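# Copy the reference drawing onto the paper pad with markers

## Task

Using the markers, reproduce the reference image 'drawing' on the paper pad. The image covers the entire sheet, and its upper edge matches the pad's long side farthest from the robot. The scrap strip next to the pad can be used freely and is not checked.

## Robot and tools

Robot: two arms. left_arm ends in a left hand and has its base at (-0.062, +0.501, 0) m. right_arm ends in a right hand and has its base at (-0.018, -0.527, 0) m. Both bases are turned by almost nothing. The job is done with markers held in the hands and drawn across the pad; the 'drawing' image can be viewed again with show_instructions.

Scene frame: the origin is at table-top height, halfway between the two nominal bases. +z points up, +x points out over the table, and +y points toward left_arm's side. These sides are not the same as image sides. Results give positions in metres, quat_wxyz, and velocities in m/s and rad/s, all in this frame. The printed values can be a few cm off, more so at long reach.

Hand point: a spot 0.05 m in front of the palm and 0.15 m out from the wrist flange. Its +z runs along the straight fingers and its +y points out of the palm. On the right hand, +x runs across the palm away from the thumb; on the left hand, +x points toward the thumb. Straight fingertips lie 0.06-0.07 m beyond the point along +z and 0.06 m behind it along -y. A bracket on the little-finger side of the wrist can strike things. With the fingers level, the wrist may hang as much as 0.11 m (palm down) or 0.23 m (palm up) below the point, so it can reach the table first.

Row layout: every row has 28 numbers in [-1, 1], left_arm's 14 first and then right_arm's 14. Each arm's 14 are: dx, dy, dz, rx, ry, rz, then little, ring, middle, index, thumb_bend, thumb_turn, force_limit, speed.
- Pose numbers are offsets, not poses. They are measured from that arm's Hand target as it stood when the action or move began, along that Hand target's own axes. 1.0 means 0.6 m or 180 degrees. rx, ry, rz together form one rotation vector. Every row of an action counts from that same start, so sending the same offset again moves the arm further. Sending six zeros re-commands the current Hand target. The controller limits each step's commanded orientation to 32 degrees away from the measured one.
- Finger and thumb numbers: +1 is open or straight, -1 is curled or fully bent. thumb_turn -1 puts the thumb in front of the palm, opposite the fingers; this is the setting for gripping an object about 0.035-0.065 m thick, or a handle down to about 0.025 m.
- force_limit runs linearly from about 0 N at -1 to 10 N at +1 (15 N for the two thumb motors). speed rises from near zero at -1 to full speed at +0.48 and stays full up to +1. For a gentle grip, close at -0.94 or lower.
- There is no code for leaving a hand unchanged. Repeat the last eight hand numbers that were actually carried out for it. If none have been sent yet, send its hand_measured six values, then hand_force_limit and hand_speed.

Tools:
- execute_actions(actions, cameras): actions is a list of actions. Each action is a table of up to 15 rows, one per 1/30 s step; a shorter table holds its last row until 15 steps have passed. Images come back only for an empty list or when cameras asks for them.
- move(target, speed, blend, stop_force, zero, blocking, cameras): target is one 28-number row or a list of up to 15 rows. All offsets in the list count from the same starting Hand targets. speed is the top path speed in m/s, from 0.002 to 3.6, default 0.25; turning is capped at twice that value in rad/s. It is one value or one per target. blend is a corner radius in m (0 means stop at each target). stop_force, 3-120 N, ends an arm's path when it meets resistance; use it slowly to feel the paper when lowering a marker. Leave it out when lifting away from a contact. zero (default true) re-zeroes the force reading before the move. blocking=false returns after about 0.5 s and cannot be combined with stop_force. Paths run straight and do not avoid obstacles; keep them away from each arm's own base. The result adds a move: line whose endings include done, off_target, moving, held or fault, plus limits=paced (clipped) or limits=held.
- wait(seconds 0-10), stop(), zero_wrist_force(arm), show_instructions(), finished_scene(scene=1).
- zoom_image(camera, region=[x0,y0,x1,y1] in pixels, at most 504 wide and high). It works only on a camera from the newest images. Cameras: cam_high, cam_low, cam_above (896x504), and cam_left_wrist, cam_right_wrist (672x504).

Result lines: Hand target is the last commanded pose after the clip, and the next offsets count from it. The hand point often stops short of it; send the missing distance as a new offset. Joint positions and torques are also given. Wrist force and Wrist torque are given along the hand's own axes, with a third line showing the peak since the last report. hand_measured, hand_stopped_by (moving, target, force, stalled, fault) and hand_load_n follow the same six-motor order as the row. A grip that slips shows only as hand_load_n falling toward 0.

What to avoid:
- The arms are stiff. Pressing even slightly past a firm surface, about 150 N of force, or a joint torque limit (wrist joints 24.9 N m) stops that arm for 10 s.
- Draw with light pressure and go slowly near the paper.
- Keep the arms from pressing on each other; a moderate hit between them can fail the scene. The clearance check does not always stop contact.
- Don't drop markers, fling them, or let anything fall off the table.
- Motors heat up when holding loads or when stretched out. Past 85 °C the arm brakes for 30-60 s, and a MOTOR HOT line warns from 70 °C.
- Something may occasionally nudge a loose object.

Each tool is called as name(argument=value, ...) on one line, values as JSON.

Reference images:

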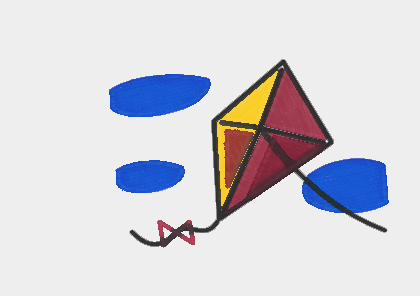

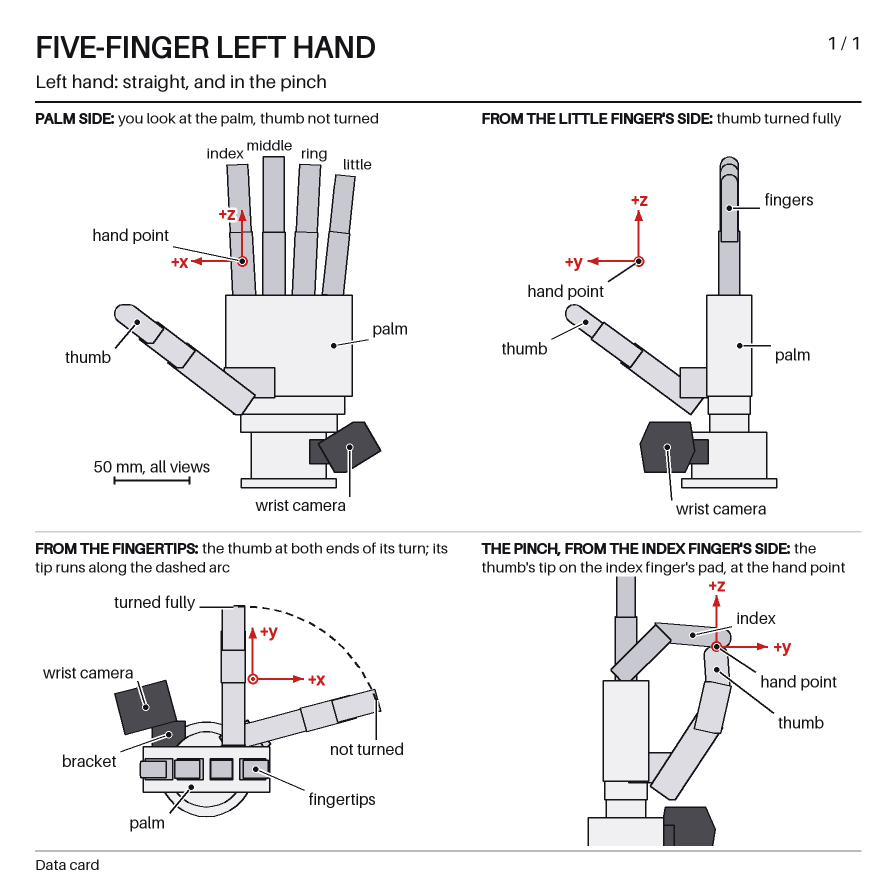

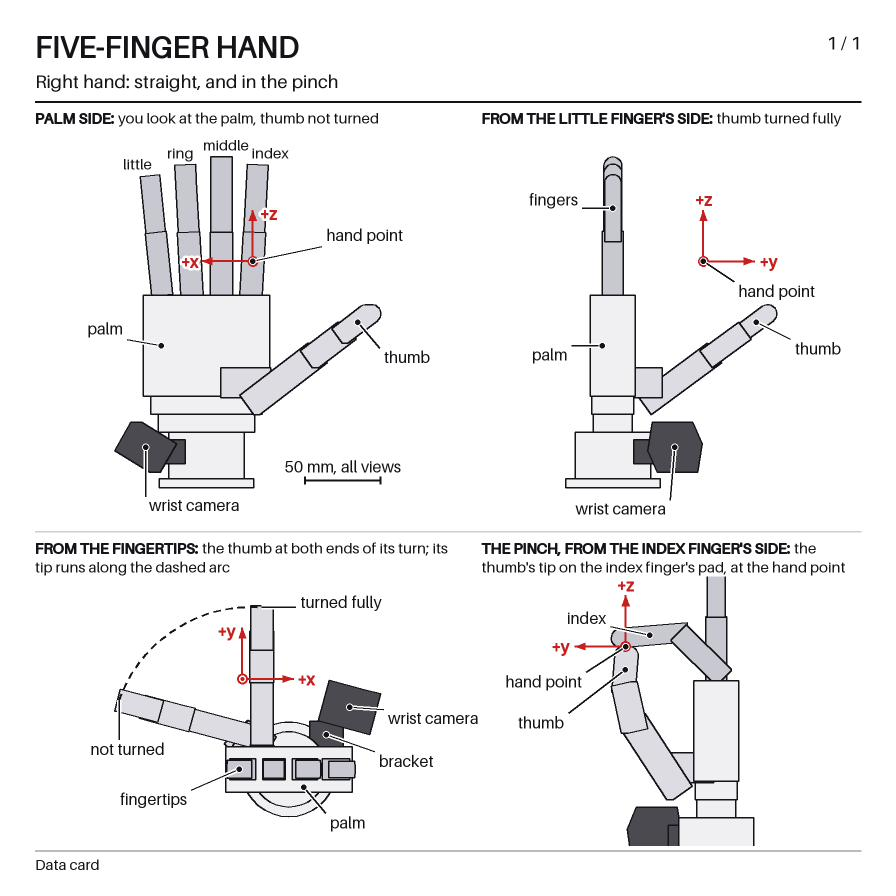

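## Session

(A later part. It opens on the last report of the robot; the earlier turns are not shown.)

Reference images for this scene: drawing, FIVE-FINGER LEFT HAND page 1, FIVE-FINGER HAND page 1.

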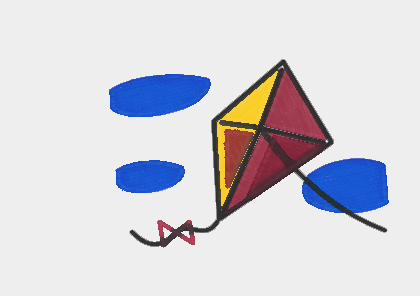

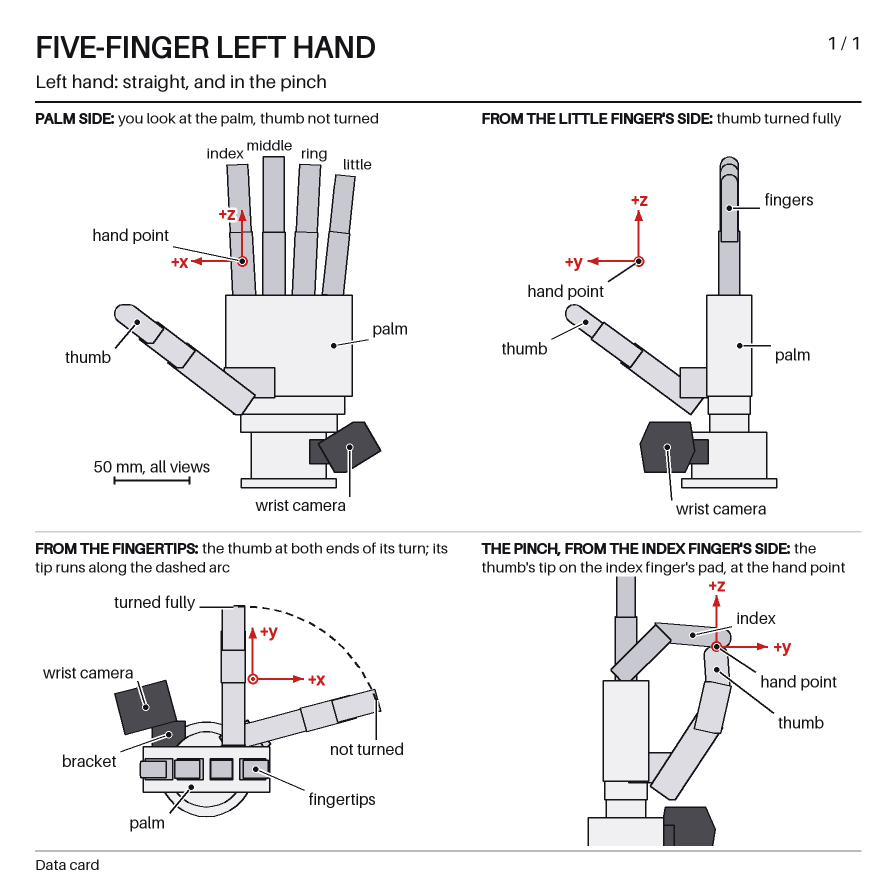

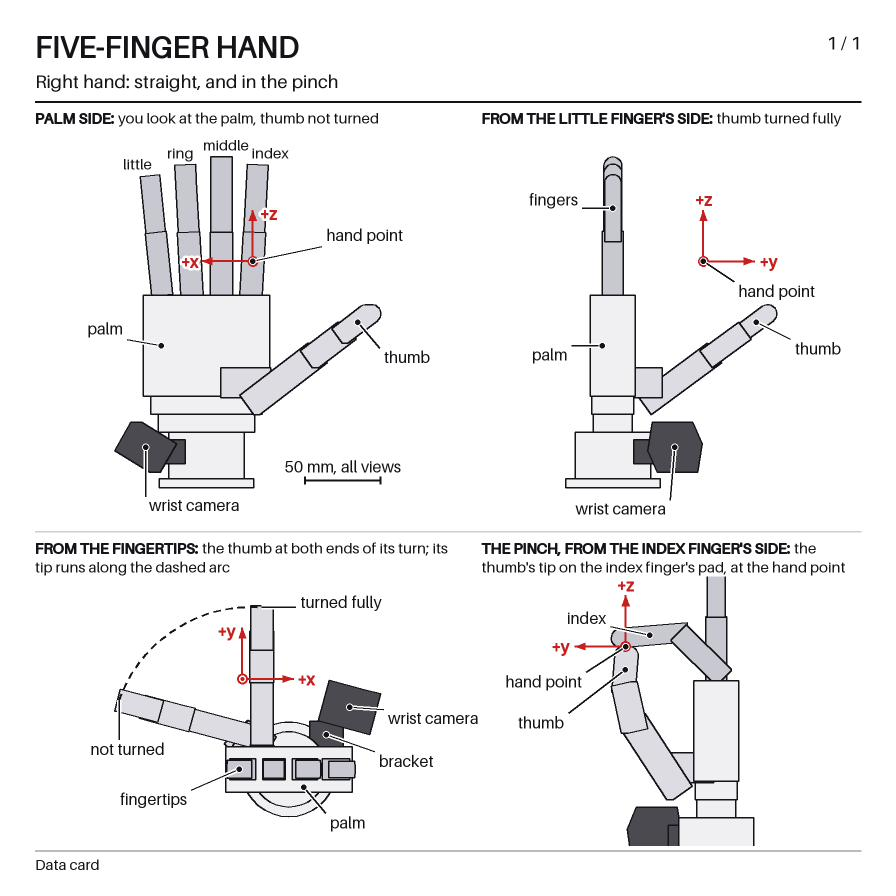

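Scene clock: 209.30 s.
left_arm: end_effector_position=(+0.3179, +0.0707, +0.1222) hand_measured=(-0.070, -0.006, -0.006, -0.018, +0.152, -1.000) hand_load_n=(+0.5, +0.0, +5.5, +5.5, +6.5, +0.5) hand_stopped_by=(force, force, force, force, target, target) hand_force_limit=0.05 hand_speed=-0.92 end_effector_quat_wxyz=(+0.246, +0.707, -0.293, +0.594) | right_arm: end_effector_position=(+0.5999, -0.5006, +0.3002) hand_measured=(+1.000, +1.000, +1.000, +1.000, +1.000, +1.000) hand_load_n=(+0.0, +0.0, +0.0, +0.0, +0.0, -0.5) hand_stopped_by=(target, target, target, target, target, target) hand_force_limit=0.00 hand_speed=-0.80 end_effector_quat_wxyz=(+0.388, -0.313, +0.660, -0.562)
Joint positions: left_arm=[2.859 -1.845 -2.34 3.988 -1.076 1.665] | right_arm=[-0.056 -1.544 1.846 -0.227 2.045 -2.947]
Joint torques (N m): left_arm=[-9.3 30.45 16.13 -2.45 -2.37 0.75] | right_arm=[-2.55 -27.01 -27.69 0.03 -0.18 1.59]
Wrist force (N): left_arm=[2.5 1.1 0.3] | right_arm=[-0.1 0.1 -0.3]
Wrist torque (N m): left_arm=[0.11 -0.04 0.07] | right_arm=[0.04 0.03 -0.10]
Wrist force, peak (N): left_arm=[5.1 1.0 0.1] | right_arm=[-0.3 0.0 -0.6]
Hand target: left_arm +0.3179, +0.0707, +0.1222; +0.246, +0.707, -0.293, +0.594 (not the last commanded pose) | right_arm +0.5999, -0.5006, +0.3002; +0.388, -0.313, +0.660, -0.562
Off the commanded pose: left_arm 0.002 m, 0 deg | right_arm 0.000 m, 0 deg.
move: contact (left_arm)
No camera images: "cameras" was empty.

move(target=[0.00952,0,-0.00168,0,0,0,-0.2,-0.2,-0.35,-0.35,0.15,-1,0.05,-0.92,0,0,0,0,0,0,1,1,1,1,1,1,0,-0.8], speed=0.1, cameras=["cam_above"])

zoom_image(camera="cam_above", region=[320, 340, 460, 480])

Scene clock: 210.37 s.
left_arm: end_effector_position=(+0.3179, +0.0707, +0.1280) hand_measured=(-0.070, -0.006, -0.006, -0.018, +0.152, -1.000) hand_load_n=(+0.5, +0.0, +6.0, +5.5, +6.5, +0.0) hand_stopped_by=(force, force, force, force, target, target) hand_force_limit=0.05 hand_speed=-0.92 end_effector_quat_wxyz=(+0.246, +0.707, -0.293, +0.594) | right_arm: end_effector_position=(+0.5999, -0.5006, +0.3002) hand_measured=(+1.000, +1.000, +1.000, +1.000, +1.000, +1.000) hand_load_n=(+0.0, +0.0, +0.0, +0.0, +0.0, +0.0) hand_stopped_by=(target, target, target, target, target, target) hand_force_limit=0.00 hand_speed=-0.80 end_effector_quat_wxyz=(+0.388, -0.313, +0.660, -0.562)
Joint positions: left_arm=[2.859 -1.829 -2.336 3.968 -1.076 1.665] | right_arm=[-0.056 -1.544 1.846 -0.227 2.045 -2.947]
Joint torques (N m): left_arm=[-6.85 32.05 17.98 -2.09 -1.95 -0.7] | right_arm=[-2.24 -27.8 -26.91 0.1 -0.19 1.45]
Wrist force (N): left_arm=[0.4 1.0 0.2] | right_arm=[-0.1 0.1 -0.2]
Wrist torque (N m): left_arm=[0.09 -0.09 0.11] | right_arm=[0.03 0.04 -0.10]
Wrist force, peak (N): left_arm=[2.9 1.3 -0.2] | right_arm=[-0.4 0.0 -0.6]
Hand target: left_arm +0.3179, +0.0707, +0.1280; +0.246, +0.707, -0.293, +0.594 | right_arm +0.5999, -0.5006, +0.3002; +0.388, -0.313, +0.660, -0.562
Off the commanded pose: left_arm 0.000 m, 0 deg | right_arm 0.000 m, 0 deg.
move: done
Images, in order (width x height): cam_above 896x504.

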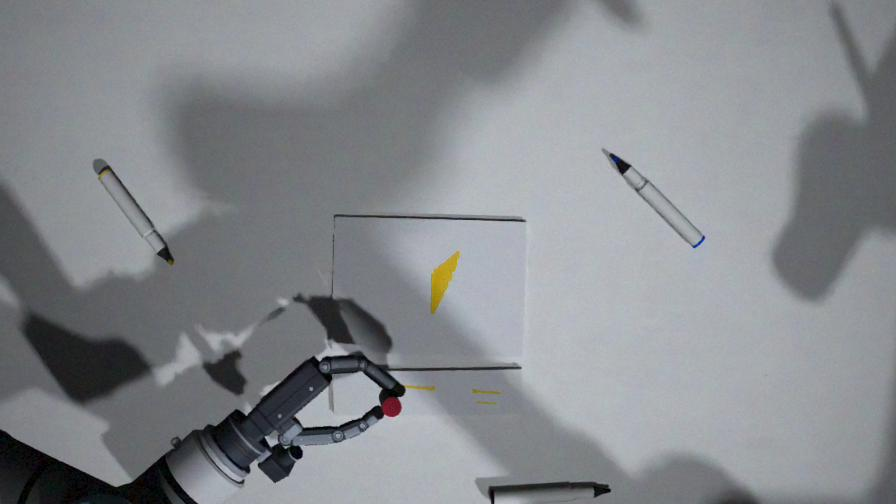

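Scaled by 3.600 from the camera's 896x504 image, which has a finer 1280x720 frame.

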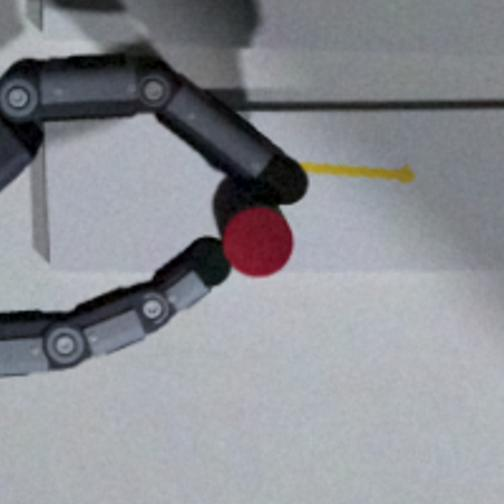

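move(target=[[-0.00952,0,0.00168,0,0,0,-0.2,-0.2,-0.35,-0.35,0.15,-1,0.05,-0.92,0,0,0,0,0,0,1,1,1,1,1,1,0,-0.8],[-0.01464,-0.02946,-0.02734,0,0,0,-0.2,-0.2,-0.35,-0.35,0.15,-1,0.05,-0.92,0,0,0,0,0,0,1,1,1,1,1,1,0,-0.8],[-0.01198,-0.01414,-0.01225,0,0,0,-0.2,-0.2,-0.35,-0.35,0.15,-1,0.05,-0.92,0,0,0,0,0,0,1,1,1,1,1,1,0,-0.8],[-0.01464,-0.02946,-0.02734,0,0,0,-0.2,-0.2,-0.35,-0.35,0.15,-1,0.05,-0.92,0,0,0,0,0,0,1,1,1,1,1,1,0,-0.8],[-0.00512,-0.02946,-0.02902,0,0,0,-0.2,-0.2,-0.35,-0.35,0.15,-1,0.05,-0.92,0,0,0,0,0,0,1,1,1,1,1,1,0,-0.8]], speed=0.05, blend=0, cameras=[])

Scene clock: 213.93 s.
left_arm: end_effector_position=(+0.3179, +0.0957, +0.1279) hand_measured=(-0.070, -0.006, -0.006, -0.018, +0.152, -1.000) hand_load_n=(+0.0, +0.0, +7.0, +4.0, +5.5, +1.0) hand_stopped_by=(force, force, force, force, target, target) hand_force_limit=0.05 hand_speed=-0.92 end_effector_quat_wxyz=(+0.246, +0.707, -0.293, +0.594) | right_arm: end_effector_position=(+0.5999, -0.5006, +0.3002) hand_measured=(+1.000, +1.000, +1.000, +1.000, +1.000, +1.000) hand_load_n=(+0.0, +0.0, +0.0, +0.0, +0.0, +0.0) hand_stopped_by=(target, target, target, target, target, target) hand_force_limit=0.00 hand_speed=-0.80 end_effector_quat_wxyz=(+0.388, -0.313, +0.660, -0.562)
Joint positions: left_arm=[2.944 -1.802 -2.379 3.973 -0.992 1.685] | right_arm=[-0.056 -1.544 1.846 -0.227 2.045 -2.947]
Joint torques (N m): left_arm=[10.64 28.63 17.39 -2.27 2.47 1.41] | right_arm=[-2.89 -27.6 -27 -0.06 -0.17 1.28]
Wrist force (N): left_arm=[0.3 1.2 -0.1] | right_arm=[-0.3 0.1 -0.5]
Wrist torque (N m): left_arm=[0.16 -0.09 -0.02] | right_arm=[0.05 0.08 -0.11]
Wrist force, peak (N): left_arm=[3.9 1.4 0.6] | right_arm=[-0.3 0.1 -0.5]
Hand target: left_arm +0.3179, +0.0957, +0.1280; +0.246, +0.707, -0.293, +0.594 | right_arm +0.5999, -0.5006, +0.3002; +0.388, -0.313, +0.660, -0.562
Off the commanded pose: left_arm 0.000 m, 0 deg | right_arm 0.000 m, 0 deg.
move: done
No camera images: "cameras" was empty.

move(target=[0.0732,-0.12021,-0.27594,0,0,0,-0.2,-0.2,-0.35,-0.35,0.15,-1,0.05,-0.92,0,0,0,0,0,0,1,1,1,1,1,1,0,-0.8], speed=0.25, cameras=["cam_above"])

zoom_image(camera="cam_above", region=[320, 350, 440, 430])

Scene clock: 216.50 s.
left_arm: end_effector_position=(+0.2588, +0.2566, +0.1997) hand_measured=(-0.070, -0.006, -0.006, -0.018, +0.152, -1.000) hand_load_n=(+0.0, +0.0, +7.0, +4.0, +5.5, +1.0) hand_stopped_by=(force, force, force, force, target, target) hand_force_limit=0.05 hand_speed=-0.92 end_effector_quat_wxyz=(+0.246, +0.707, -0.293, +0.595) | right_arm: end_effector_position=(+0.5999, -0.5006, +0.3002) hand_measured=(+1.000, +1.000, +1.000, +1.000, +1.000, +1.000) hand_load_n=(+0.0, +0.0, +0.0, +0.0, +0.0, -0.5) hand_stopped_by=(target, target, target, target, target, target) hand_force_limit=0.00 hand_speed=-0.80 end_effector_quat_wxyz=(+0.388, -0.313, +0.660, -0.562)
Joint positions: left_arm=[3.807 -1.535 -2.555 3.118 -0.21 2.532] | right_arm=[-0.056 -1.544 1.846 -0.227 2.045 -2.947]
Joint torques (N m): left_arm=[10.47 -0.88 16.61 -5.03 -1.24 1.46] | right_arm=[-2.23 -27.18 -27.34 -0.13 -0.25 1.35]
Wrist force (N): left_arm=[-0.1 1.1 0.0] | right_arm=[-0.3 0.0 -0.3]
Wrist torque (N m): left_arm=[0.13 -0.08 -0.03] | right_arm=[0.01 0.05 -0.11]
Wrist force, peak (N): left_arm=[0.0 1.0 1.4] | right_arm=[-0.2 -0.2 -0.7]
Hand target: left_arm +0.2588, +0.2567, +0.1997; +0.246, +0.707, -0.293, +0.594 | right_arm +0.5999, -0.5006, +0.3002; +0.388, -0.313, +0.660, -0.562
Off the commanded pose: left_arm 0.000 m, 0 deg | right_arm 0.000 m, 0 deg.
move: done
Images, in order (width x height): cam_above 896x504.

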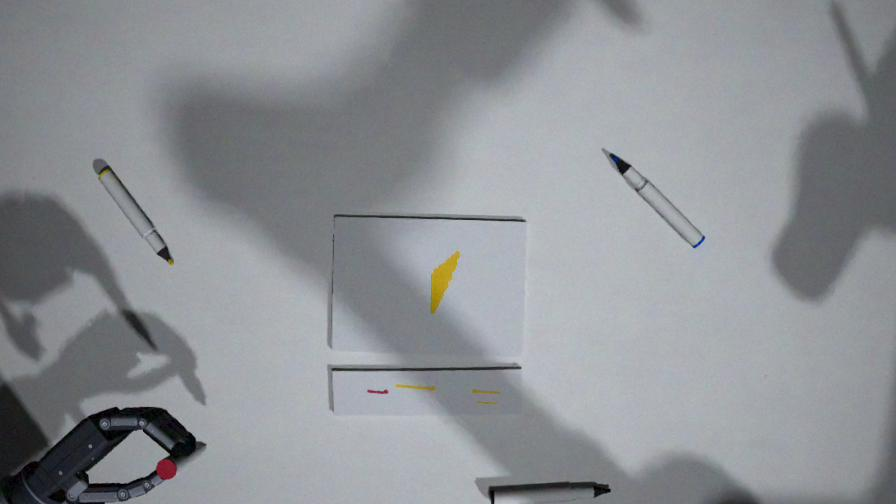

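Scaled by 4.200 from the camera's 896x504 image, which has a finer 1280x720 frame.

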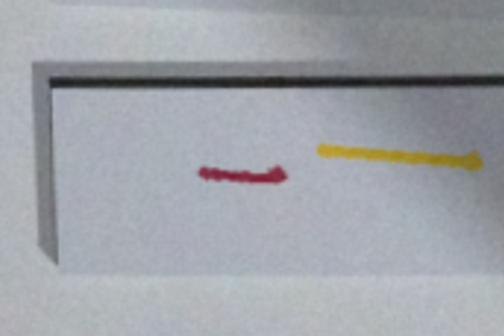

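zoom_image(camera="cam_above", region=[360, 382, 396, 400])

show_instructions()

Scaled by 14.000 from the camera's 896x504 image, which has a finer 1280x720 frame.

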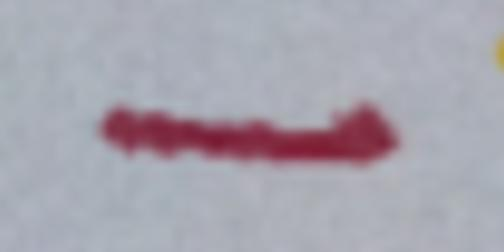

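Reference images for this scene: drawing, FIVE-FINGER LEFT HAND page 1, FIVE-FINGER HAND page 1.

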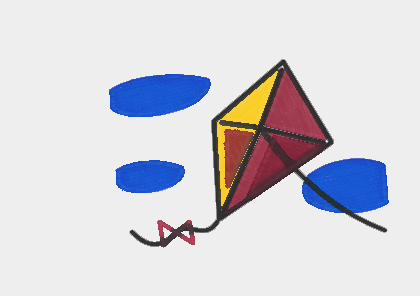

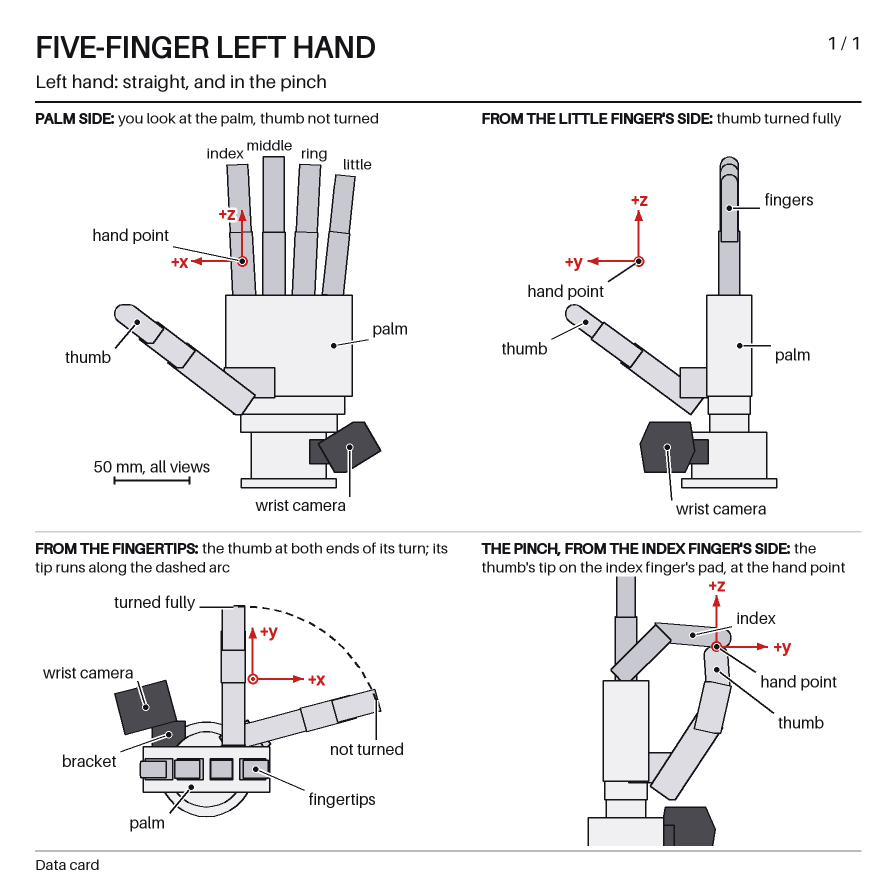

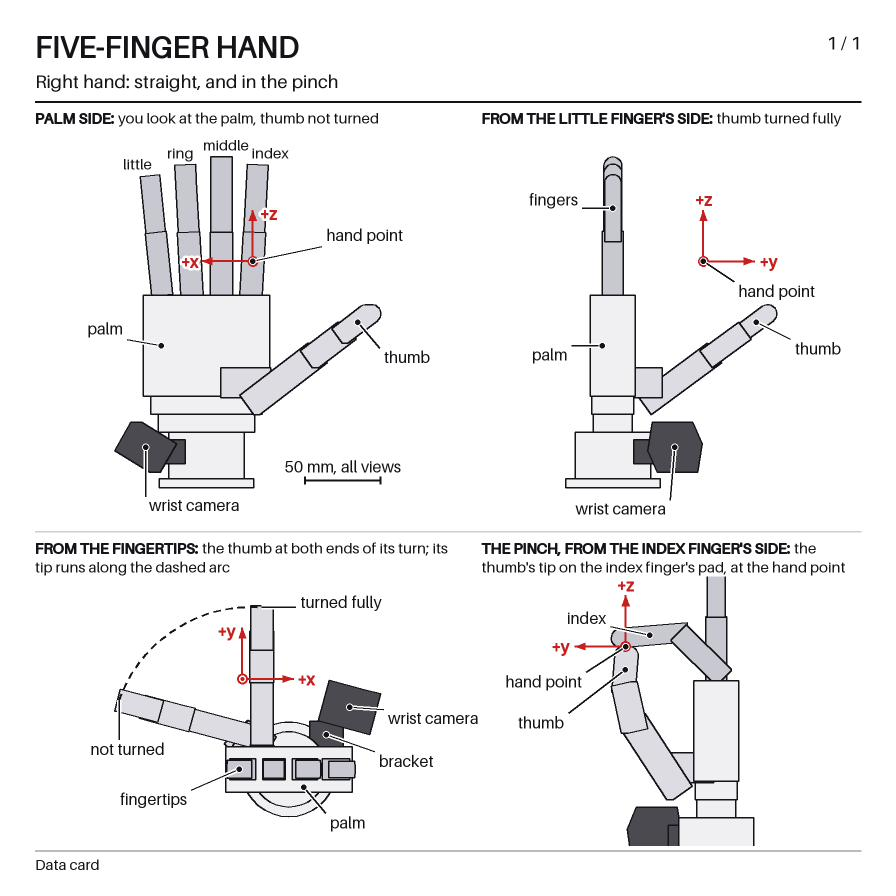

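move(target=[-0.07264,0.12009,0.2762,0,0,0,-0.2,-0.2,-0.35,-0.35,0.15,-1,0.05,-0.92,0,0,0,0,0,0,1,1,1,1,1,1,0,-0.8], speed=0.25, cameras=[])

Scene clock: 219.83 s.
left_arm: end_effector_position=(+0.3180, +0.0957, +0.1283) hand_measured=(-0.070, -0.006, -0.006, -0.018, +0.152, -1.000) hand_load_n=(+0.0, +0.0, +7.0, +4.0, +5.5, +1.0) hand_stopped_by=(force, force, force, force, target, target) hand_force_limit=0.05 hand_speed=-0.92 end_effector_quat_wxyz=(+0.246, +0.707, -0.293, +0.594) | right_arm: end_effector_position=(+0.5999, -0.5006, +0.3002) hand_measured=(+1.000, +1.000, +1.000, +1.000, +1.000, +1.000) hand_load_n=(+0.0, +0.0, +0.0, +0.0, +0.0, -0.5) hand_stopped_by=(target, target, target, target, target, target) hand_force_limit=0.00 hand_speed=-0.80 end_effector_quat_wxyz=(+0.388, -0.313, +0.660, -0.562)
Joint positions: left_arm=[2.944 -1.801 -2.378 3.972 -0.992 1.685] | right_arm=[-0.056 -1.544 1.846 -0.227 2.045 -2.947]
Joint torques (N m): left_arm=[-10.97 11.6 17.19 3.79 -2.53 -1.49] | right_arm=[-2.32 -27.19 -27.59 -0.15 -0.21 1.19]
Wrist force (N): left_arm=[0.1 0.7 -0.1] | right_arm=[0.1 0.0 -0.5]
Wrist torque (N m): left_arm=[0.08 -0.05 0.11] | right_arm=[0.02 0.01 -0.09]
Wrist force, peak (N): left_arm=[0.0 1.4 1.0] | right_arm=[-0.1 0.1 -0.7]
Hand target: left_arm +0.3181, +0.0956, +0.1283; +0.246, +0.707, -0.293, +0.594 | right_arm +0.5999, -0.5006, +0.3002; +0.388, -0.313, +0.660, -0.562
Off the commanded pose: left_arm 0.000 m, 0 deg | right_arm 0.000 m, 0 deg.
move: done
No camera images: "cameras" was empty.

move(target=[[-0.00968,0,0.00171,0,0,0,-0.2,-0.2,-0.35,-0.35,0.15,-1,0.05,-0.92,0,0,0,0,0,0,1,1,1,1,1,1,0,-0.8],[-0.0071,0.01485,0.01633,0,0,0,-0.2,-0.2,-0.35,-0.35,0.15,-1,0.05,-0.92,0,0,0,0,0,0,1,1,1,1,1,1,0,-0.8],[0.00258,0.01485,0.01462,0,0,0,-0.2,-0.2,-0.35,-0.35,0.15,-1,0.05,-0.92,0,0,0,0,0,0,1,1,1,1,1,1,0,-0.8],[0.01281,0.04337,0.07265,0,0,0,-0.2,-0.2,-0.35,-0.35,0.15,-1,0.05,-0.92,0,0,0,0,0,0,1,1,1,1,1,1,0,-0.8],[0.00313,0.04337,0.07436,0,0,0,-0.2,-0.2,-0.35,-0.35,0.15,-1,0.05,-0.92,0,0,0,0,0,0,1,1,1,1,1,1,0,-0.8],[0.00068,0.05751,0.06044,0,0,0,-0.2,-0.2,-0.35,-0.35,0.15,-1,0.05,-0.92,0,0,0,0,0,0,1,1,1,1,1,1,0,-0.8],[0.01036,0.05751,0.05873,0,0,0,-0.2,-0.2,-0.35,-0.35,0.15,-1,0.05,-0.92,0,0,0,0,0,0,1,1,1,1,1,1,0,-0.8],[0.07209,-0.11997,-0.27646,0,0,0,-0.2,-0.2,-0.35,-0.35,0.15,-1,0.05,-0.92,0,0,0,0,0,0,1,1,1,1,1,1,0,-0.8]], speed=[0.05,0.05,0.08,0.08,0.05,0.05,0.08,0.25], blend=0, cameras=["cam_above"])

zoom_image(camera="cam_above", region=[355, 370, 445, 410])

Scene clock: 234.10 s.
left_arm: end_effector_position=(+0.2586, +0.2567, +0.1994) hand_measured=(-0.070, -0.006, -0.006, -0.018, +0.152, -1.000) hand_load_n=(+0.0, +0.0, +7.0, +4.0, +5.5, +1.0) hand_stopped_by=(force, force, force, force, target, target) hand_force_limit=0.05 hand_speed=-0.92 end_effector_quat_wxyz=(+0.246, +0.707, -0.293, +0.595) | right_arm: end_effector_position=(+0.5999, -0.5006, +0.3002) hand_measured=(+1.000, +1.000, +1.000, +1.000, +1.000, +1.000) hand_load_n=(+0.0, +0.0, +0.0, +0.0, +0.0, +0.0) hand_stopped_by=(target, target, target, target, target, target) hand_force_limit=0.00 hand_speed=-0.80 end_effector_quat_wxyz=(+0.388, -0.313, +0.660, -0.562)
Joint positions: left_arm=[3.809 -1.538 -2.556 3.116 -0.209 2.538] | right_arm=[-0.056 -1.544 1.846 -0.227 2.045 -2.947]
Joint torques (N m): left_arm=[11.55 -0.19 16.42 -5.13 -1.32 1.45] | right_arm=[-2.17 -26.96 -27.16 -0.17 -0.41 1.32]
Wrist force (N): left_arm=[0.1 1.1 -0.1] | right_arm=[-0.2 0.0 -0.3]
Wrist torque (N m): left_arm=[0.13 -0.09 -0.02] | right_arm=[0.01 0.05 -0.11]
Wrist force, peak (N): left_arm=[0.1 2.1 1.0] | right_arm=[-0.3 -0.1 -0.6]
Hand target: left_arm +0.2586, +0.2568, +0.1994; +0.246, +0.707, -0.293, +0.594 | right_arm +0.5999, -0.5006, +0.3002; +0.388, -0.313, +0.660, -0.562
Off the commanded pose: left_arm 0.000 m, 0 deg | right_arm 0.000 m, 0 deg.
move: done
Images, in order (width x height): cam_above 896x504.

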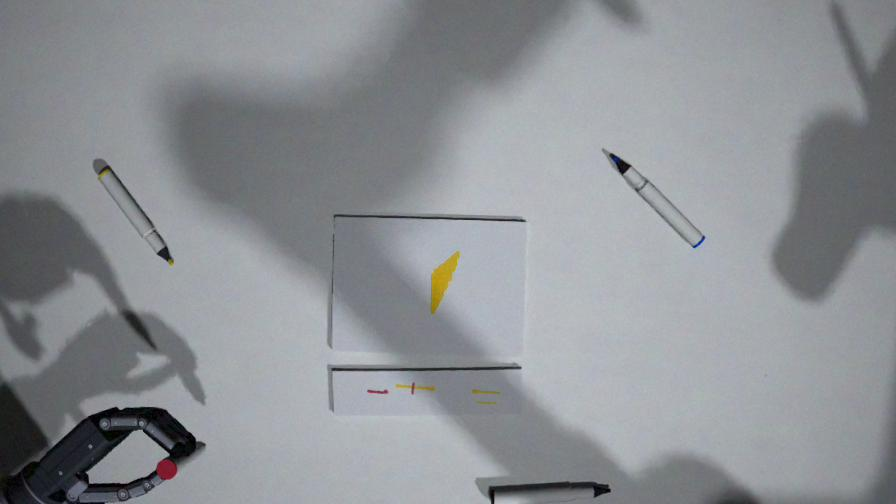

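Scaled by 5.600 from the camera's 896x504 image, which has a finer 1280x720 frame.

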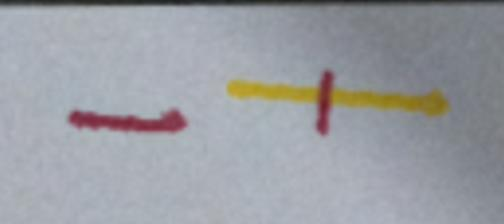

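zoom_image(camera="cam_above", region=[400, 376, 426, 400])

zoom_image(camera="cam_above", region=[362, 384, 394, 398])

Scaled by 19.385 from the camera's 896x504 image, which has a finer 1280x720 frame.

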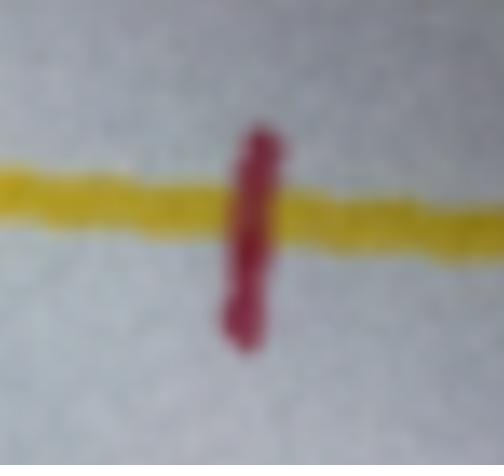

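Scaled by 15.750 from the camera's 896x504 image, which has a finer 1280x720 frame.

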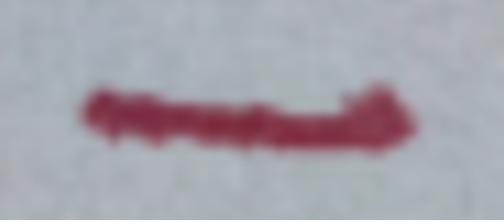

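move(target=[0,0,0,0,0,0,-0.2,-0.2,-0.45,-0.45,0.15,-1,0.5,-0.92,0,0,0,0,0,0,1,1,1,1,1,1,0,-0.8], speed=0.25, cameras=[])

move(target=[-0.05516,0.22238,0.37244,0,0,0,-0.2,-0.2,-0.45,-0.45,0.15,-1,0.5,-0.92,0,0,0,0,0,0,1,1,1,1,1,1,0,-0.8], speed=0.25, cameras=[])

Scene clock: 240.27 s.
left_arm: end_effector_position=(+0.2586, +0.2567, +0.1994) hand_measured=(-0.070, -0.006, -0.010, -0.032, +0.152, -1.000) hand_load_n=(+0.0, +0.0, +9.5, +8.0, +9.5, +0.0) hand_stopped_by=(force, force, force, force, target, target) hand_force_limit=0.50 hand_speed=-0.92 end_effector_quat_wxyz=(+0.246, +0.707, -0.293, +0.595) | right_arm: end_effector_position=(+0.5999, -0.5006, +0.3002) hand_measured=(+1.000, +1.000, +1.000, +1.000, +1.000, +1.000) hand_load_n=(+0.0, +0.0, +0.0, +0.0, +0.0, -0.5) hand_stopped_by=(target, target, target, target, target, target) hand_force_limit=0.00 hand_speed=-0.80 end_effector_quat_wxyz=(+0.388, -0.313, +0.660, -0.562)
Joint positions: left_arm=[3.809 -1.538 -2.556 3.116 -0.209 2.538] | right_arm=[-0.056 -1.544 1.846 -0.227 2.045 -2.947]
Joint torques (N m): left_arm=[10.55 -1.09 16.67 -5.04 -0.42 1.32] | right_arm=[-1.96 -27.26 -26.52 -0.25 -0.36 1.29]
Wrist force (N): left_arm=[0.2 1.1 -0.3] | right_arm=[0.0 0.0 -0.5]
Wrist torque (N m): left_arm=[0.14 -0.12 -0.02] | right_arm=[0.04 0.03 -0.10]
Wrist force, peak (N): left_arm=[0.2 1.5 -0.1] | right_arm=[-0.4 -0.1 -0.6]
Hand target: left_arm +0.2586, +0.2567, +0.1994; +0.246, +0.707, -0.293, +0.595 | right_arm +0.5999, -0.5006, +0.3002; +0.388, -0.313, +0.660, -0.562
Off the commanded pose: left_arm 0.000 m, 0 deg | right_arm 0.000 m, 0 deg.
move: done
No camera images: "cameras" was empty.

Scene clock: 242.00 s.
left_arm: end_effector_position=(+0.3161, +0.0108, +0.1285) hand_measured=(-0.070, -0.006, -0.010, -0.032, +0.152, -1.000) hand_load_n=(+0.0, +0.0, +9.5, +8.0, +9.5, +0.5) hand_stopped_by=(force, force, force, force, target, target) hand_force_limit=0.50 hand_speed=-0.92 end_effector_quat_wxyz=(+0.246, +0.707, -0.293, +0.595) | right_arm: end_effector_position=(+0.5999, -0.5006, +0.3002) hand_measured=(+1.000, +1.000, +1.000, +1.000, +1.000, +1.000) hand_load_n=(+0.0, +0.0, +0.0, +0.0, +0.0, +0.0) hand_stopped_by=(target, target, target, target, target, target) hand_force_limit=0.00 hand_speed=-0.80 end_effector_quat_wxyz=(+0.388, -0.313, +0.660, -0.562)
Joint positions: left_arm=[2.679 -1.899 -2.223 3.94 -1.252 1.628] | right_arm=[-0.056 -1.544 1.846 -0.227 2.045 -2.947]
Joint torques (N m): left_arm=[-10.19 16.39 18.85 3.87 -2.24 -1.4] | right_arm=[-1.64 -26.46 -27.6 -0.19 -0.5 1.3]
Wrist force (N): left_arm=[0.3 1.0 -0.3] | right_arm=[-0.1 0.0 -0.3]
Wrist torque (N m): left_arm=[0.11 -0.13 0.11] | right_arm=[0.00 0.03 -0.11]
Wrist force, peak (N): left_arm=[0.3 1.6 1.3] | right_arm=[-0.1 -0.2 -0.6]
Hand target: left_arm +0.3162, +0.0108, +0.1284; +0.246, +0.707, -0.293, +0.595 | right_arm +0.5999, -0.5006, +0.3002; +0.388, -0.313, +0.660, -0.562
Off the commanded pose: left_arm 0.000 m, 0 deg | right_arm 0.000 m, 0 deg.
move: done
No camera images: "cameras" was empty.

move(target=[-0.00985,0,0.00174,0,0,0,-0.2,-0.2,-0.45,-0.45,0.15,-1,0.5,-0.92,0,0,0,0,0,0,1,1,1,1,1,1,0,-0.8], speed=0.03, cameras=[])

Scene clock: 243.03 s.
left_arm: end_effector_position=(+0.3162, +0.0108, +0.1225) hand_measured=(-0.070, -0.006, -0.010, -0.032, +0.152, -1.000) hand_load_n=(+0.0, +0.0, +9.5, +8.0, +9.5, +0.5) hand_stopped_by=(force, force, force, force, target, target) hand_force_limit=0.50 hand_speed=-0.92 end_effector_quat_wxyz=(+0.246, +0.707, -0.293, +0.595) | right_arm: end_effector_position=(+0.5999, -0.5006, +0.3002) hand_measured=(+1.000, +1.000, +1.000, +1.000, +1.000, +1.000) hand_load_n=(+0.0, -0.5, +0.0, +0.0, +0.0, +0.0) hand_stopped_by=(target, target, target, target, target, target) hand_force_limit=0.00 hand_speed=-0.80 end_effector_quat_wxyz=(+0.388, -0.313, +0.660, -0.562)
Joint positions: left_arm=[2.679 -1.913 -2.226 3.958 -1.253 1.628] | right_arm=[-0.056 -1.544 1.846 -0.227 2.045 -2.947]
Joint torques (N m): left_arm=[-10.73 15.96 3.12 3.43 -2.57 -0.74] | right_arm=[-1.55 -27.82 -27.15 -0.11 -0.45 1.24]
Wrist force (N): left_arm=[1.5 0.7 -0.3] | right_arm=[0.0 -0.1 -0.3]
Wrist torque (N m): left_arm=[0.07 -0.13 0.11] | right_arm=[0.00 0.02 -0.10]
Wrist force, peak (N): left_arm=[1.5 0.7 -0.3] | right_arm=[-0.2 0.0 -0.6]
Hand target: left_arm +0.3162, +0.0108, +0.1224; +0.246, +0.707, -0.293, +0.595 | right_arm +0.5999, -0.5006, +0.3002; +0.388, -0.313, +0.660, -0.562
Off the commanded pose: left_arm 0.000 m, 0 deg | right_arm 0.000 m, 0 deg.
move: done
No camera images: "cameras" was empty.

move(target=[[0.00307,0.01768,0.01741,0,0,0,-0.2,-0.2,-0.45,-0.45,0.15,-1,0.5,-0.92,0,0,0,0,0,0,1,1,1,1,1,1,0,-0.8],[0.01128,0.01768,0.01596,0,0,0,-0.2,-0.2,-0.45,-0.45,0.15,-1,0.5,-0.92,0,0,0,0,0,0,1,1,1,1,1,1,0,-0.8],[0.01005,0.02475,0.009,0,0,0,-0.2,-0.2,-0.45,-0.45,0.15,-1,0.5,-0.92,0,0,0,0,0,0,1,1,1,1,1,1,0,-0.8],[0.00184,0.02475,0.01045,0,0,0,-0.2,-0.2,-0.45,-0.45,0.15,-1,0.5,-0.92,0,0,0,0,0,0,1,1,1,1,1,1,0,-0.8],[-0.00123,0.00707,-0.00696,0,0,0,-0.2,-0.2,-0.45,-0.45,0.15,-1,0.5,-0.92,0,0,0,0,0,0,1,1,1,1,1,1,0,-0.8],[0.00698,0.00707,-0.00841,0,0,0,-0.2,-0.2,-0.45,-0.45,0.15,-1,0.5,-0.92,0,0,0,0,0,0,1,1,1,1,1,1,0,-0.8],[0.06425,-0.22203,-0.37465,0,0,0,-0.2,-0.2,-0.45,-0.45,0.15,-1,0.5,-0.92,0,0,0,0,0,0,1,1,1,1,1,1,0,-0.8]], speed=[0.05,0.05,0.05,0.05,0.05,0.05,0.25], blend=0, cameras=["cam_above"])

zoom_image(camera="cam_above", region=[420, 375, 480, 415])

Scene clock: 249.50 s.
left_arm: end_effector_position=(+0.2583, +0.2567, +0.1990) hand_measured=(-0.070, -0.006, -0.010, -0.032, +0.152, -1.000) hand_load_n=(+0.0, +0.0, +9.5, +7.5, +9.0, +0.5) hand_stopped_by=(force, force, force, force, target, target) hand_force_limit=0.50 hand_speed=-0.92 end_effector_quat_wxyz=(+0.246, +0.707, -0.292, +0.595) | right_arm: end_effector_position=(+0.5999, -0.5006, +0.3002) hand_measured=(+1.000, +1.000, +1.000, +1.000, +1.000, +1.000) hand_load_n=(+0.0, +0.0, +0.0, +0.0, +0.0, -0.5) hand_stopped_by=(target, target, target, target, target, target) hand_force_limit=0.00 hand_speed=-0.80 end_effector_quat_wxyz=(+0.388, -0.313, +0.660, -0.562)
Joint positions: left_arm=[3.811 -1.54 -2.558 3.115 -0.208 2.544] | right_arm=[-0.056 -1.544 1.846 -0.227 2.045 -2.947]
Joint torques (N m): left_arm=[10.83 -0.28 15.96 -5.04 -1.33 1.35] | right_arm=[-1.11 -26.71 -26.8 -0.09 -0.57 1.1]
Wrist force (N): left_arm=[0.5 1.1 0.2] | right_arm=[-0.2 -0.1 -0.6]
Wrist torque (N m): left_arm=[0.11 -0.15 0.00] | right_arm=[0.02 0.06 -0.11]
Wrist force, peak (N): left_arm=[2.8 1.2 0.2] | right_arm=[-0.2 -0.2 -0.7]
Hand target: left_arm +0.2582, +0.2568, +0.1990; +0.246, +0.707, -0.293, +0.595 | right_arm +0.5999, -0.5006, +0.3002; +0.388, -0.313, +0.660, -0.562
Off the commanded pose: left_arm 0.000 m, 0 deg | right_arm 0.000 m, 0 deg.
move: done
Images, in order (width x height): cam_above 896x504.

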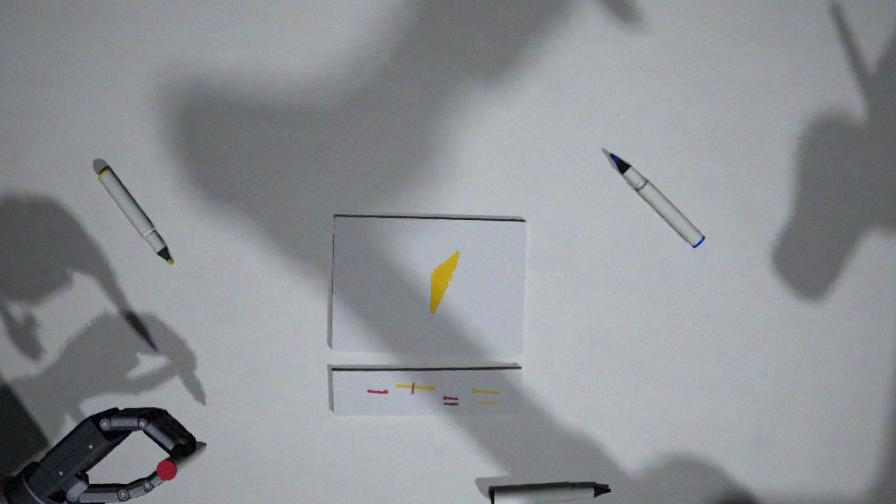

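Scaled by 8.400 from the camera's 896x504 image, which has a finer 1280x720 frame.

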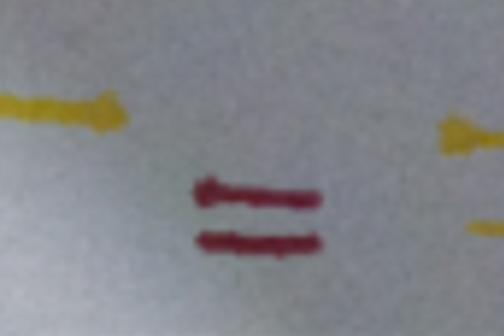

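move(target=[-0.03936,0.09406,0.45823,0,0,0,-0.2,-0.2,-0.45,-0.45,0.15,-1,0.5,-0.92,0,0,0,0,0,0,1,1,1,1,1,1,0,-0.8], speed=0.25, cameras=[])

Scene clock: 254.33 s.
left_arm: end_effector_position=(+0.4072, +0.0284, +0.1285) hand_measured=(-0.070, -0.006, -0.010, -0.032, +0.152, -1.000) hand_load_n=(+0.0, +0.0, +9.5, +7.0, +9.0, +0.5) hand_stopped_by=(force, force, force, force, target, target) hand_force_limit=0.50 hand_speed=-0.92 end_effector_quat_wxyz=(+0.246, +0.707, -0.293, +0.595) | right_arm: end_effector_position=(+0.5999, -0.5006, +0.3002) hand_measured=(+1.000, +1.000, +1.000, +1.000, +1.000, +1.000) hand_load_n=(+0.5, +0.0, +0.0, +0.0, +0.0, -0.5) hand_stopped_by=(target, target, target, target, target, target) hand_force_limit=0.00 hand_speed=-0.80 end_effector_quat_wxyz=(+0.388, -0.313, +0.660, -0.562)
Joint positions: left_arm=[2.818 -1.997 -2.058 3.862 -1.116 1.656] | right_arm=[-0.056 -1.544 1.846 -0.227 2.045 -2.947]
Joint torques (N m): left_arm=[-10.33 21.75 20.38 -2.01 -2.49 -1.52] | right_arm=[-1.53 -26.81 -26.75 -0.18 -0.46 0.95]
Wrist force (N): left_arm=[0.4 1.0 0.1] | right_arm=[-0.2 0.0 -0.3]
Wrist torque (N m): left_arm=[0.11 -0.10 0.13] | right_arm=[0.01 0.05 -0.12]
Wrist force, peak (N): left_arm=[0.0 1.4 1.4] | right_arm=[-0.1 -0.1 -0.6]
Hand target: left_arm +0.4072, +0.0284, +0.1285; +0.246, +0.707, -0.293, +0.595 | right_arm +0.5999, -0.5006, +0.3002; +0.388, -0.313, +0.660, -0.562
Off the commanded pose: left_arm 0.000 m, 0 deg | right_arm 0.000 m, 0 deg.
move: done
No camera images: "cameras" was empty.

move(target=[[-0.01024,0.00049,0.00145,0,0,0,-0.2,-0.2,-0.45,-0.45,0.15,-1,0.5,-0.92,0,0,0,0,0,0,1,1,1,1,1,1,0,-0.8],[-0.01059,0.00272,-0.00053,0,0,0,-0.2,-0.2,-0.45,-0.45,0.15,-1,0.5,-0.92,0,0,0,0,0,0,1,1,1,1,1,1,0,-0.8],[-0.00983,0.00332,0.0038,0,0,0,-0.2,-0.2,-0.45,-0.45,0.15,-1,0.5,-0.92,0,0,0,0,0,0,1,1,1,1,1,1,0,-0.8],[-0.00888,-0.00274,0.00919,0,0,0,-0.2,-0.2,-0.45,-0.45,0.15,-1,0.5,-0.92,0,0,0,0,0,0,1,1,1,1,1,1,0,-0.8],[-0.00751,-0.00597,0.01693,0,0,0,-0.2,-0.2,-0.45,-0.45,0.15,-1,0.5,-0.92,0,0,0,0,0,0,1,1,1,1,1,1,0,-0.8],[-0.00906,0.00393,0.00813,0,0,0,-0.2,-0.2,-0.45,-0.45,0.15,-1,0.5,-0.92,0,0,0,0,0,0,1,1,1,1,1,1,0,-0.8],[-0.0083,0.00455,0.01243,0,0,0,-0.2,-0.2,-0.45,-0.45,0.15,-1,0.5,-0.92,0,0,0,0,0,0,1,1,1,1,1,1,0,-0.8],[-0.00614,-0.00921,0.02467,0,0,0,-0.2,-0.2,-0.45,-0.45,0.15,-1,0.5,-0.92,0,0,0,0,0,0,1,1,1,1,1,1,0,-0.8],[-0.00478,-0.01244,0.03241,0,0,0,-0.2,-0.2,-0.45,-0.45,0.15,-1,0.5,-0.92,0,0,0,0,0,0,1,1,1,1,1,1,0,-0.8],[-0.00754,0.00519,0.01674,0,0,0,-0.2,-0.2,-0.45,-0.45,0.15,-1,0.5,-0.92,0,0,0,0,0,0,1,1,1,1,1,1,0,-0.8],[-0.00678,0.00579,0.02107,0,0,0,-0.2,-0.2,-0.45,-0.45,0.15,-1,0.5,-0.92,0,0,0,0,0,0,1,1,1,1,1,1,0,-0.8],[-0.00342,-0.01567,0.04015,0,0,0,-0.2,-0.2,-0.45,-0.45,0.15,-1,0.5,-0.92,0,0,0,0,0,0,1,1,1,1,1,1,0,-0.8],[-0.00205,-0.0189,0.0479,0,0,0,-0.2,-0.2,-0.45,-0.45,0.15,-1,0.5,-0.92,0,0,0,0,0,0,1,1,1,1,1,1,0,-0.8],[-0.00601,0.0064,0.0254,0,0,0,-0.2,-0.2,-0.45,-0.45,0.15,-1,0.5,-0.92,0,0,0,0,0,0,1,1,1,1,1,1,0,-0.8],[0.00302,0.0064,0.02381,0,0,0,-0.2,-0.2,-0.45,-0.45,0.15,-1,0.5,-0.92,0,0,0,0,0,0,1,1,1,1,1,1,0,-0.8]], speed=0.06, blend=0, cameras=["cam_above"])

zoom_image(camera="cam_above", region=[400, 230, 520, 330])

Scene clock: 262.17 s.
left_arm: end_effector_position=(+0.4147, +0.0155, +0.1278) hand_measured=(-0.070, -0.006, -0.010, -0.032, +0.152, -1.000) hand_load_n=(+0.5, +0.5, +8.5, +6.0, +8.0, +1.0) hand_stopped_by=(force, force, force, force, target, target) hand_force_limit=0.50 hand_speed=-0.92 end_effector_quat_wxyz=(+0.246, +0.707, -0.293, +0.595) | right_arm: end_effector_position=(+0.5999, -0.5006, +0.3002) hand_measured=(+1.000, +1.000, +1.000, +1.000, +1.000, +1.000) hand_load_n=(+0.0, +0.0, +0.0, +0.0, +0.0, -0.5) hand_stopped_by=(target, target, target, target, target, target) hand_force_limit=0.00 hand_speed=-0.80 end_effector_quat_wxyz=(+0.388, -0.313, +0.660, -0.562)
Joint positions: left_arm=[2.794 -2.022 -2.018 3.849 -1.139 1.651] | right_arm=[-0.056 -1.544 1.846 -0.227 2.045 -2.947]
Joint torques (N m): left_arm=[-9.71 41.21 20.5 -1.94 -2.48 -0.69] | right_arm=[-1.23 -26.64 -27.2 -0.33 -0.56 1.19]
Wrist force (N): left_arm=[0.4 1.0 -0.2] | right_arm=[-0.2 0.0 -0.4]
Wrist torque (N m): left_arm=[0.14 -0.11 0.12] | right_arm=[0.01 0.05 -0.11]
Wrist force, peak (N): left_arm=[5.7 0.2 0.6] | right_arm=[0.1 0.0 -0.6]
Hand target: left_arm +0.4147, +0.0155, +0.1279; +0.246, +0.707, -0.293, +0.595 | right_arm +0.5999, -0.5006, +0.3002; +0.388, -0.313, +0.660, -0.562
Off the commanded pose: left_arm 0.000 m, 0 deg | right_arm 0.000 m, 0 deg.
move: done
Images, in order (width x height): cam_above 896x504.

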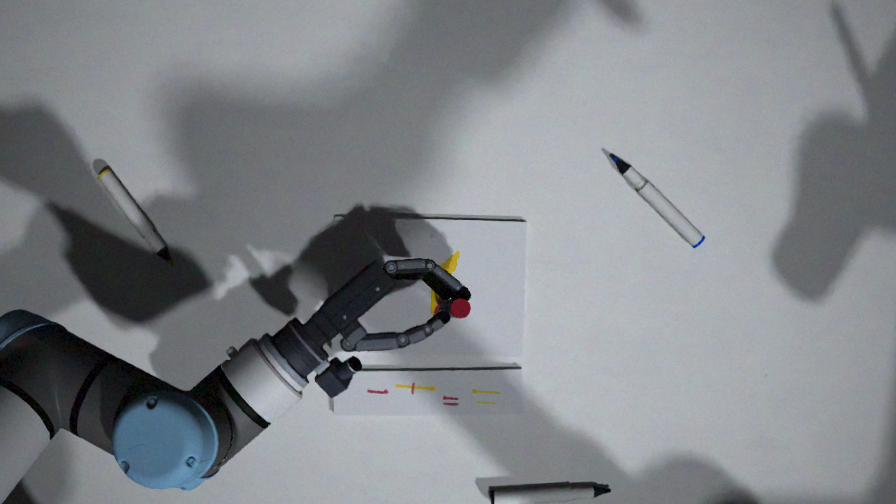

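Scaled by 4.200 from the camera's 896x504 image, which has a finer 1280x720 frame.

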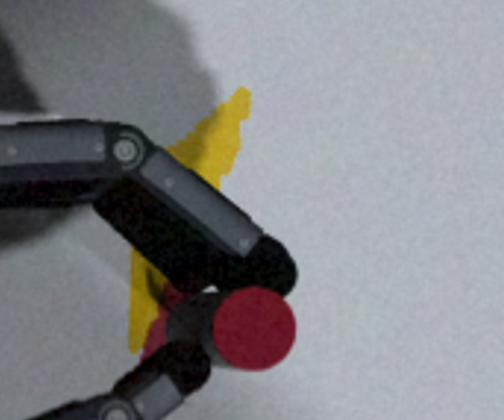

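move(target=[0.03553,-0.10017,-0.48184,0,0,0,-0.2,-0.2,-0.45,-0.45,0.15,-1,0.5,-0.92,0,0,0,0,0,0,1,1,1,1,1,1,0,-0.8], speed=0.3, cameras=["cam_above"])

zoom_image(camera="cam_above", region=[410, 240, 490, 330])

Scene clock: 265.00 s.
left_arm: end_effector_position=(+0.2582, +0.2566, +0.1985) hand_measured=(-0.070, -0.006, -0.010, -0.032, +0.152, -1.000) hand_load_n=(+0.0, +0.5, +9.0, +6.0, +8.5, +1.5) hand_stopped_by=(force, force, force, force, target, target) hand_force_limit=0.50 hand_speed=-0.92 end_effector_quat_wxyz=(+0.246, +0.707, -0.292, +0.595) | right_arm: end_effector_position=(+0.5999, -0.5006, +0.3002) hand_measured=(+1.000, +1.000, +1.000, +1.000, +1.000, +1.000) hand_load_n=(+0.0, +0.0, +0.0, +0.0, +0.0, -0.5) hand_stopped_by=(target, target, target, target, target, target) hand_force_limit=0.00 hand_speed=-0.80 end_effector_quat_wxyz=(+0.388, -0.313, +0.660, -0.562)
Joint positions: left_arm=[3.81 -1.541 -2.558 3.118 -0.208 2.542] | right_arm=[-0.056 -1.544 1.846 -0.227 2.045 -2.947]
Joint torques (N m): left_arm=[10.98 -0.37 16.05 -5.25 -1.03 1.38] | right_arm=[-1.16 -26.03 -26.94 -0.29 -0.57 1.32]
Wrist force (N): left_arm=[0.4 1.0 -0.2] | right_arm=[-0.2 -0.3 -0.4]
Wrist torque (N m): left_arm=[0.13 -0.14 -0.01] | right_arm=[-0.02 0.06 -0.12]
Wrist force, peak (N): left_arm=[0.3 1.3 1.2] | right_arm=[-0.3 -0.4 -0.5]
Hand target: left_arm +0.2581, +0.2567, +0.1985; +0.246, +0.707, -0.293, +0.595 | right_arm +0.5999, -0.5006, +0.3002; +0.388, -0.313, +0.660, -0.562
Off the commanded pose: left_arm 0.000 m, 0 deg | right_arm 0.000 m, 0 deg.
move: done
Images, in order (width x height): cam_above 896x504.

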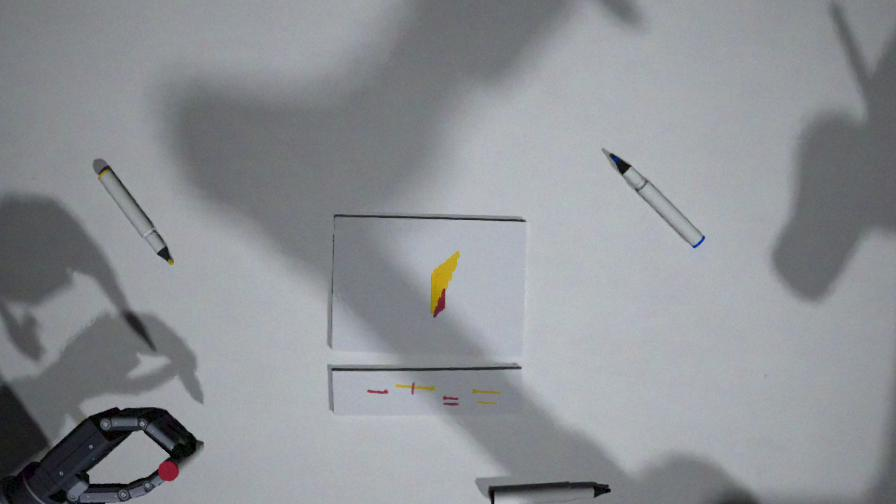

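Scaled by 5.600 from the camera's 896x504 image, which has a finer 1280x720 frame.

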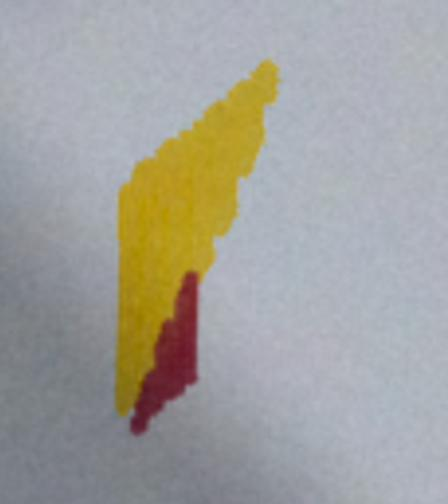

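move(target=[-0.03303,0.10048,0.48453,0,0,0,-0.2,-0.2,-0.45,-0.45,0.15,-1,0.5,-0.92,0,0,0,0,0,0,1,1,1,1,1,1,0,-0.8], speed=0.3, cameras=[])

Scene clock: 267.93 s.
left_arm: end_effector_position=(+0.4158, +0.0141, +0.1291) hand_measured=(-0.070, -0.006, -0.010, -0.032, +0.152, -1.000) hand_load_n=(+0.5, +1.0, +8.5, +6.0, +8.5, +1.5) hand_stopped_by=(force, force, force, force, target, target) hand_force_limit=0.50 hand_speed=-0.92 end_effector_quat_wxyz=(+0.246, +0.707, -0.293, +0.595) | right_arm: end_effector_position=(+0.5999, -0.5006, +0.3002) hand_measured=(+1.000, +1.000, +1.000, +1.000, +1.000, +1.000) hand_load_n=(+0.0, +0.0, +0.0, -0.5, +0.0, +0.0) hand_stopped_by=(target, target, target, target, target, target) hand_force_limit=0.00 hand_speed=-0.80 end_effector_quat_wxyz=(+0.388, -0.313, +0.660, -0.562)
Joint positions: left_arm=[2.792 -2.022 -2.012 3.844 -1.142 1.651] | right_arm=[-0.056 -1.544 1.846 -0.227 2.045 -2.947]
Joint torques (N m): left_arm=[-10.89 23.05 20.42 -1.95 -2.53 -1.44] | right_arm=[-1.35 -26.53 -27.54 -0.33 -0.39 1.07]
Wrist force (N): left_arm=[0.5 0.8 -0.1] | right_arm=[-0.1 -0.1 -0.3]
Wrist torque (N m): left_arm=[0.09 -0.13 0.13] | right_arm=[0.00 0.03 -0.11]
Wrist force, peak (N): left_arm=[-0.2 1.5 1.4] | right_arm=[0.0 0.1 -0.7]
Hand target: left_arm +0.4158, +0.0141, +0.1291; +0.246, +0.707, -0.293, +0.595 | right_arm +0.5999, -0.5006, +0.3002; +0.388, -0.313, +0.660, -0.562
Off the commanded pose: left_arm 0.000 m, 0 deg | right_arm 0.000 m, 0 deg.
move: done
No camera images: "cameras" was empty.


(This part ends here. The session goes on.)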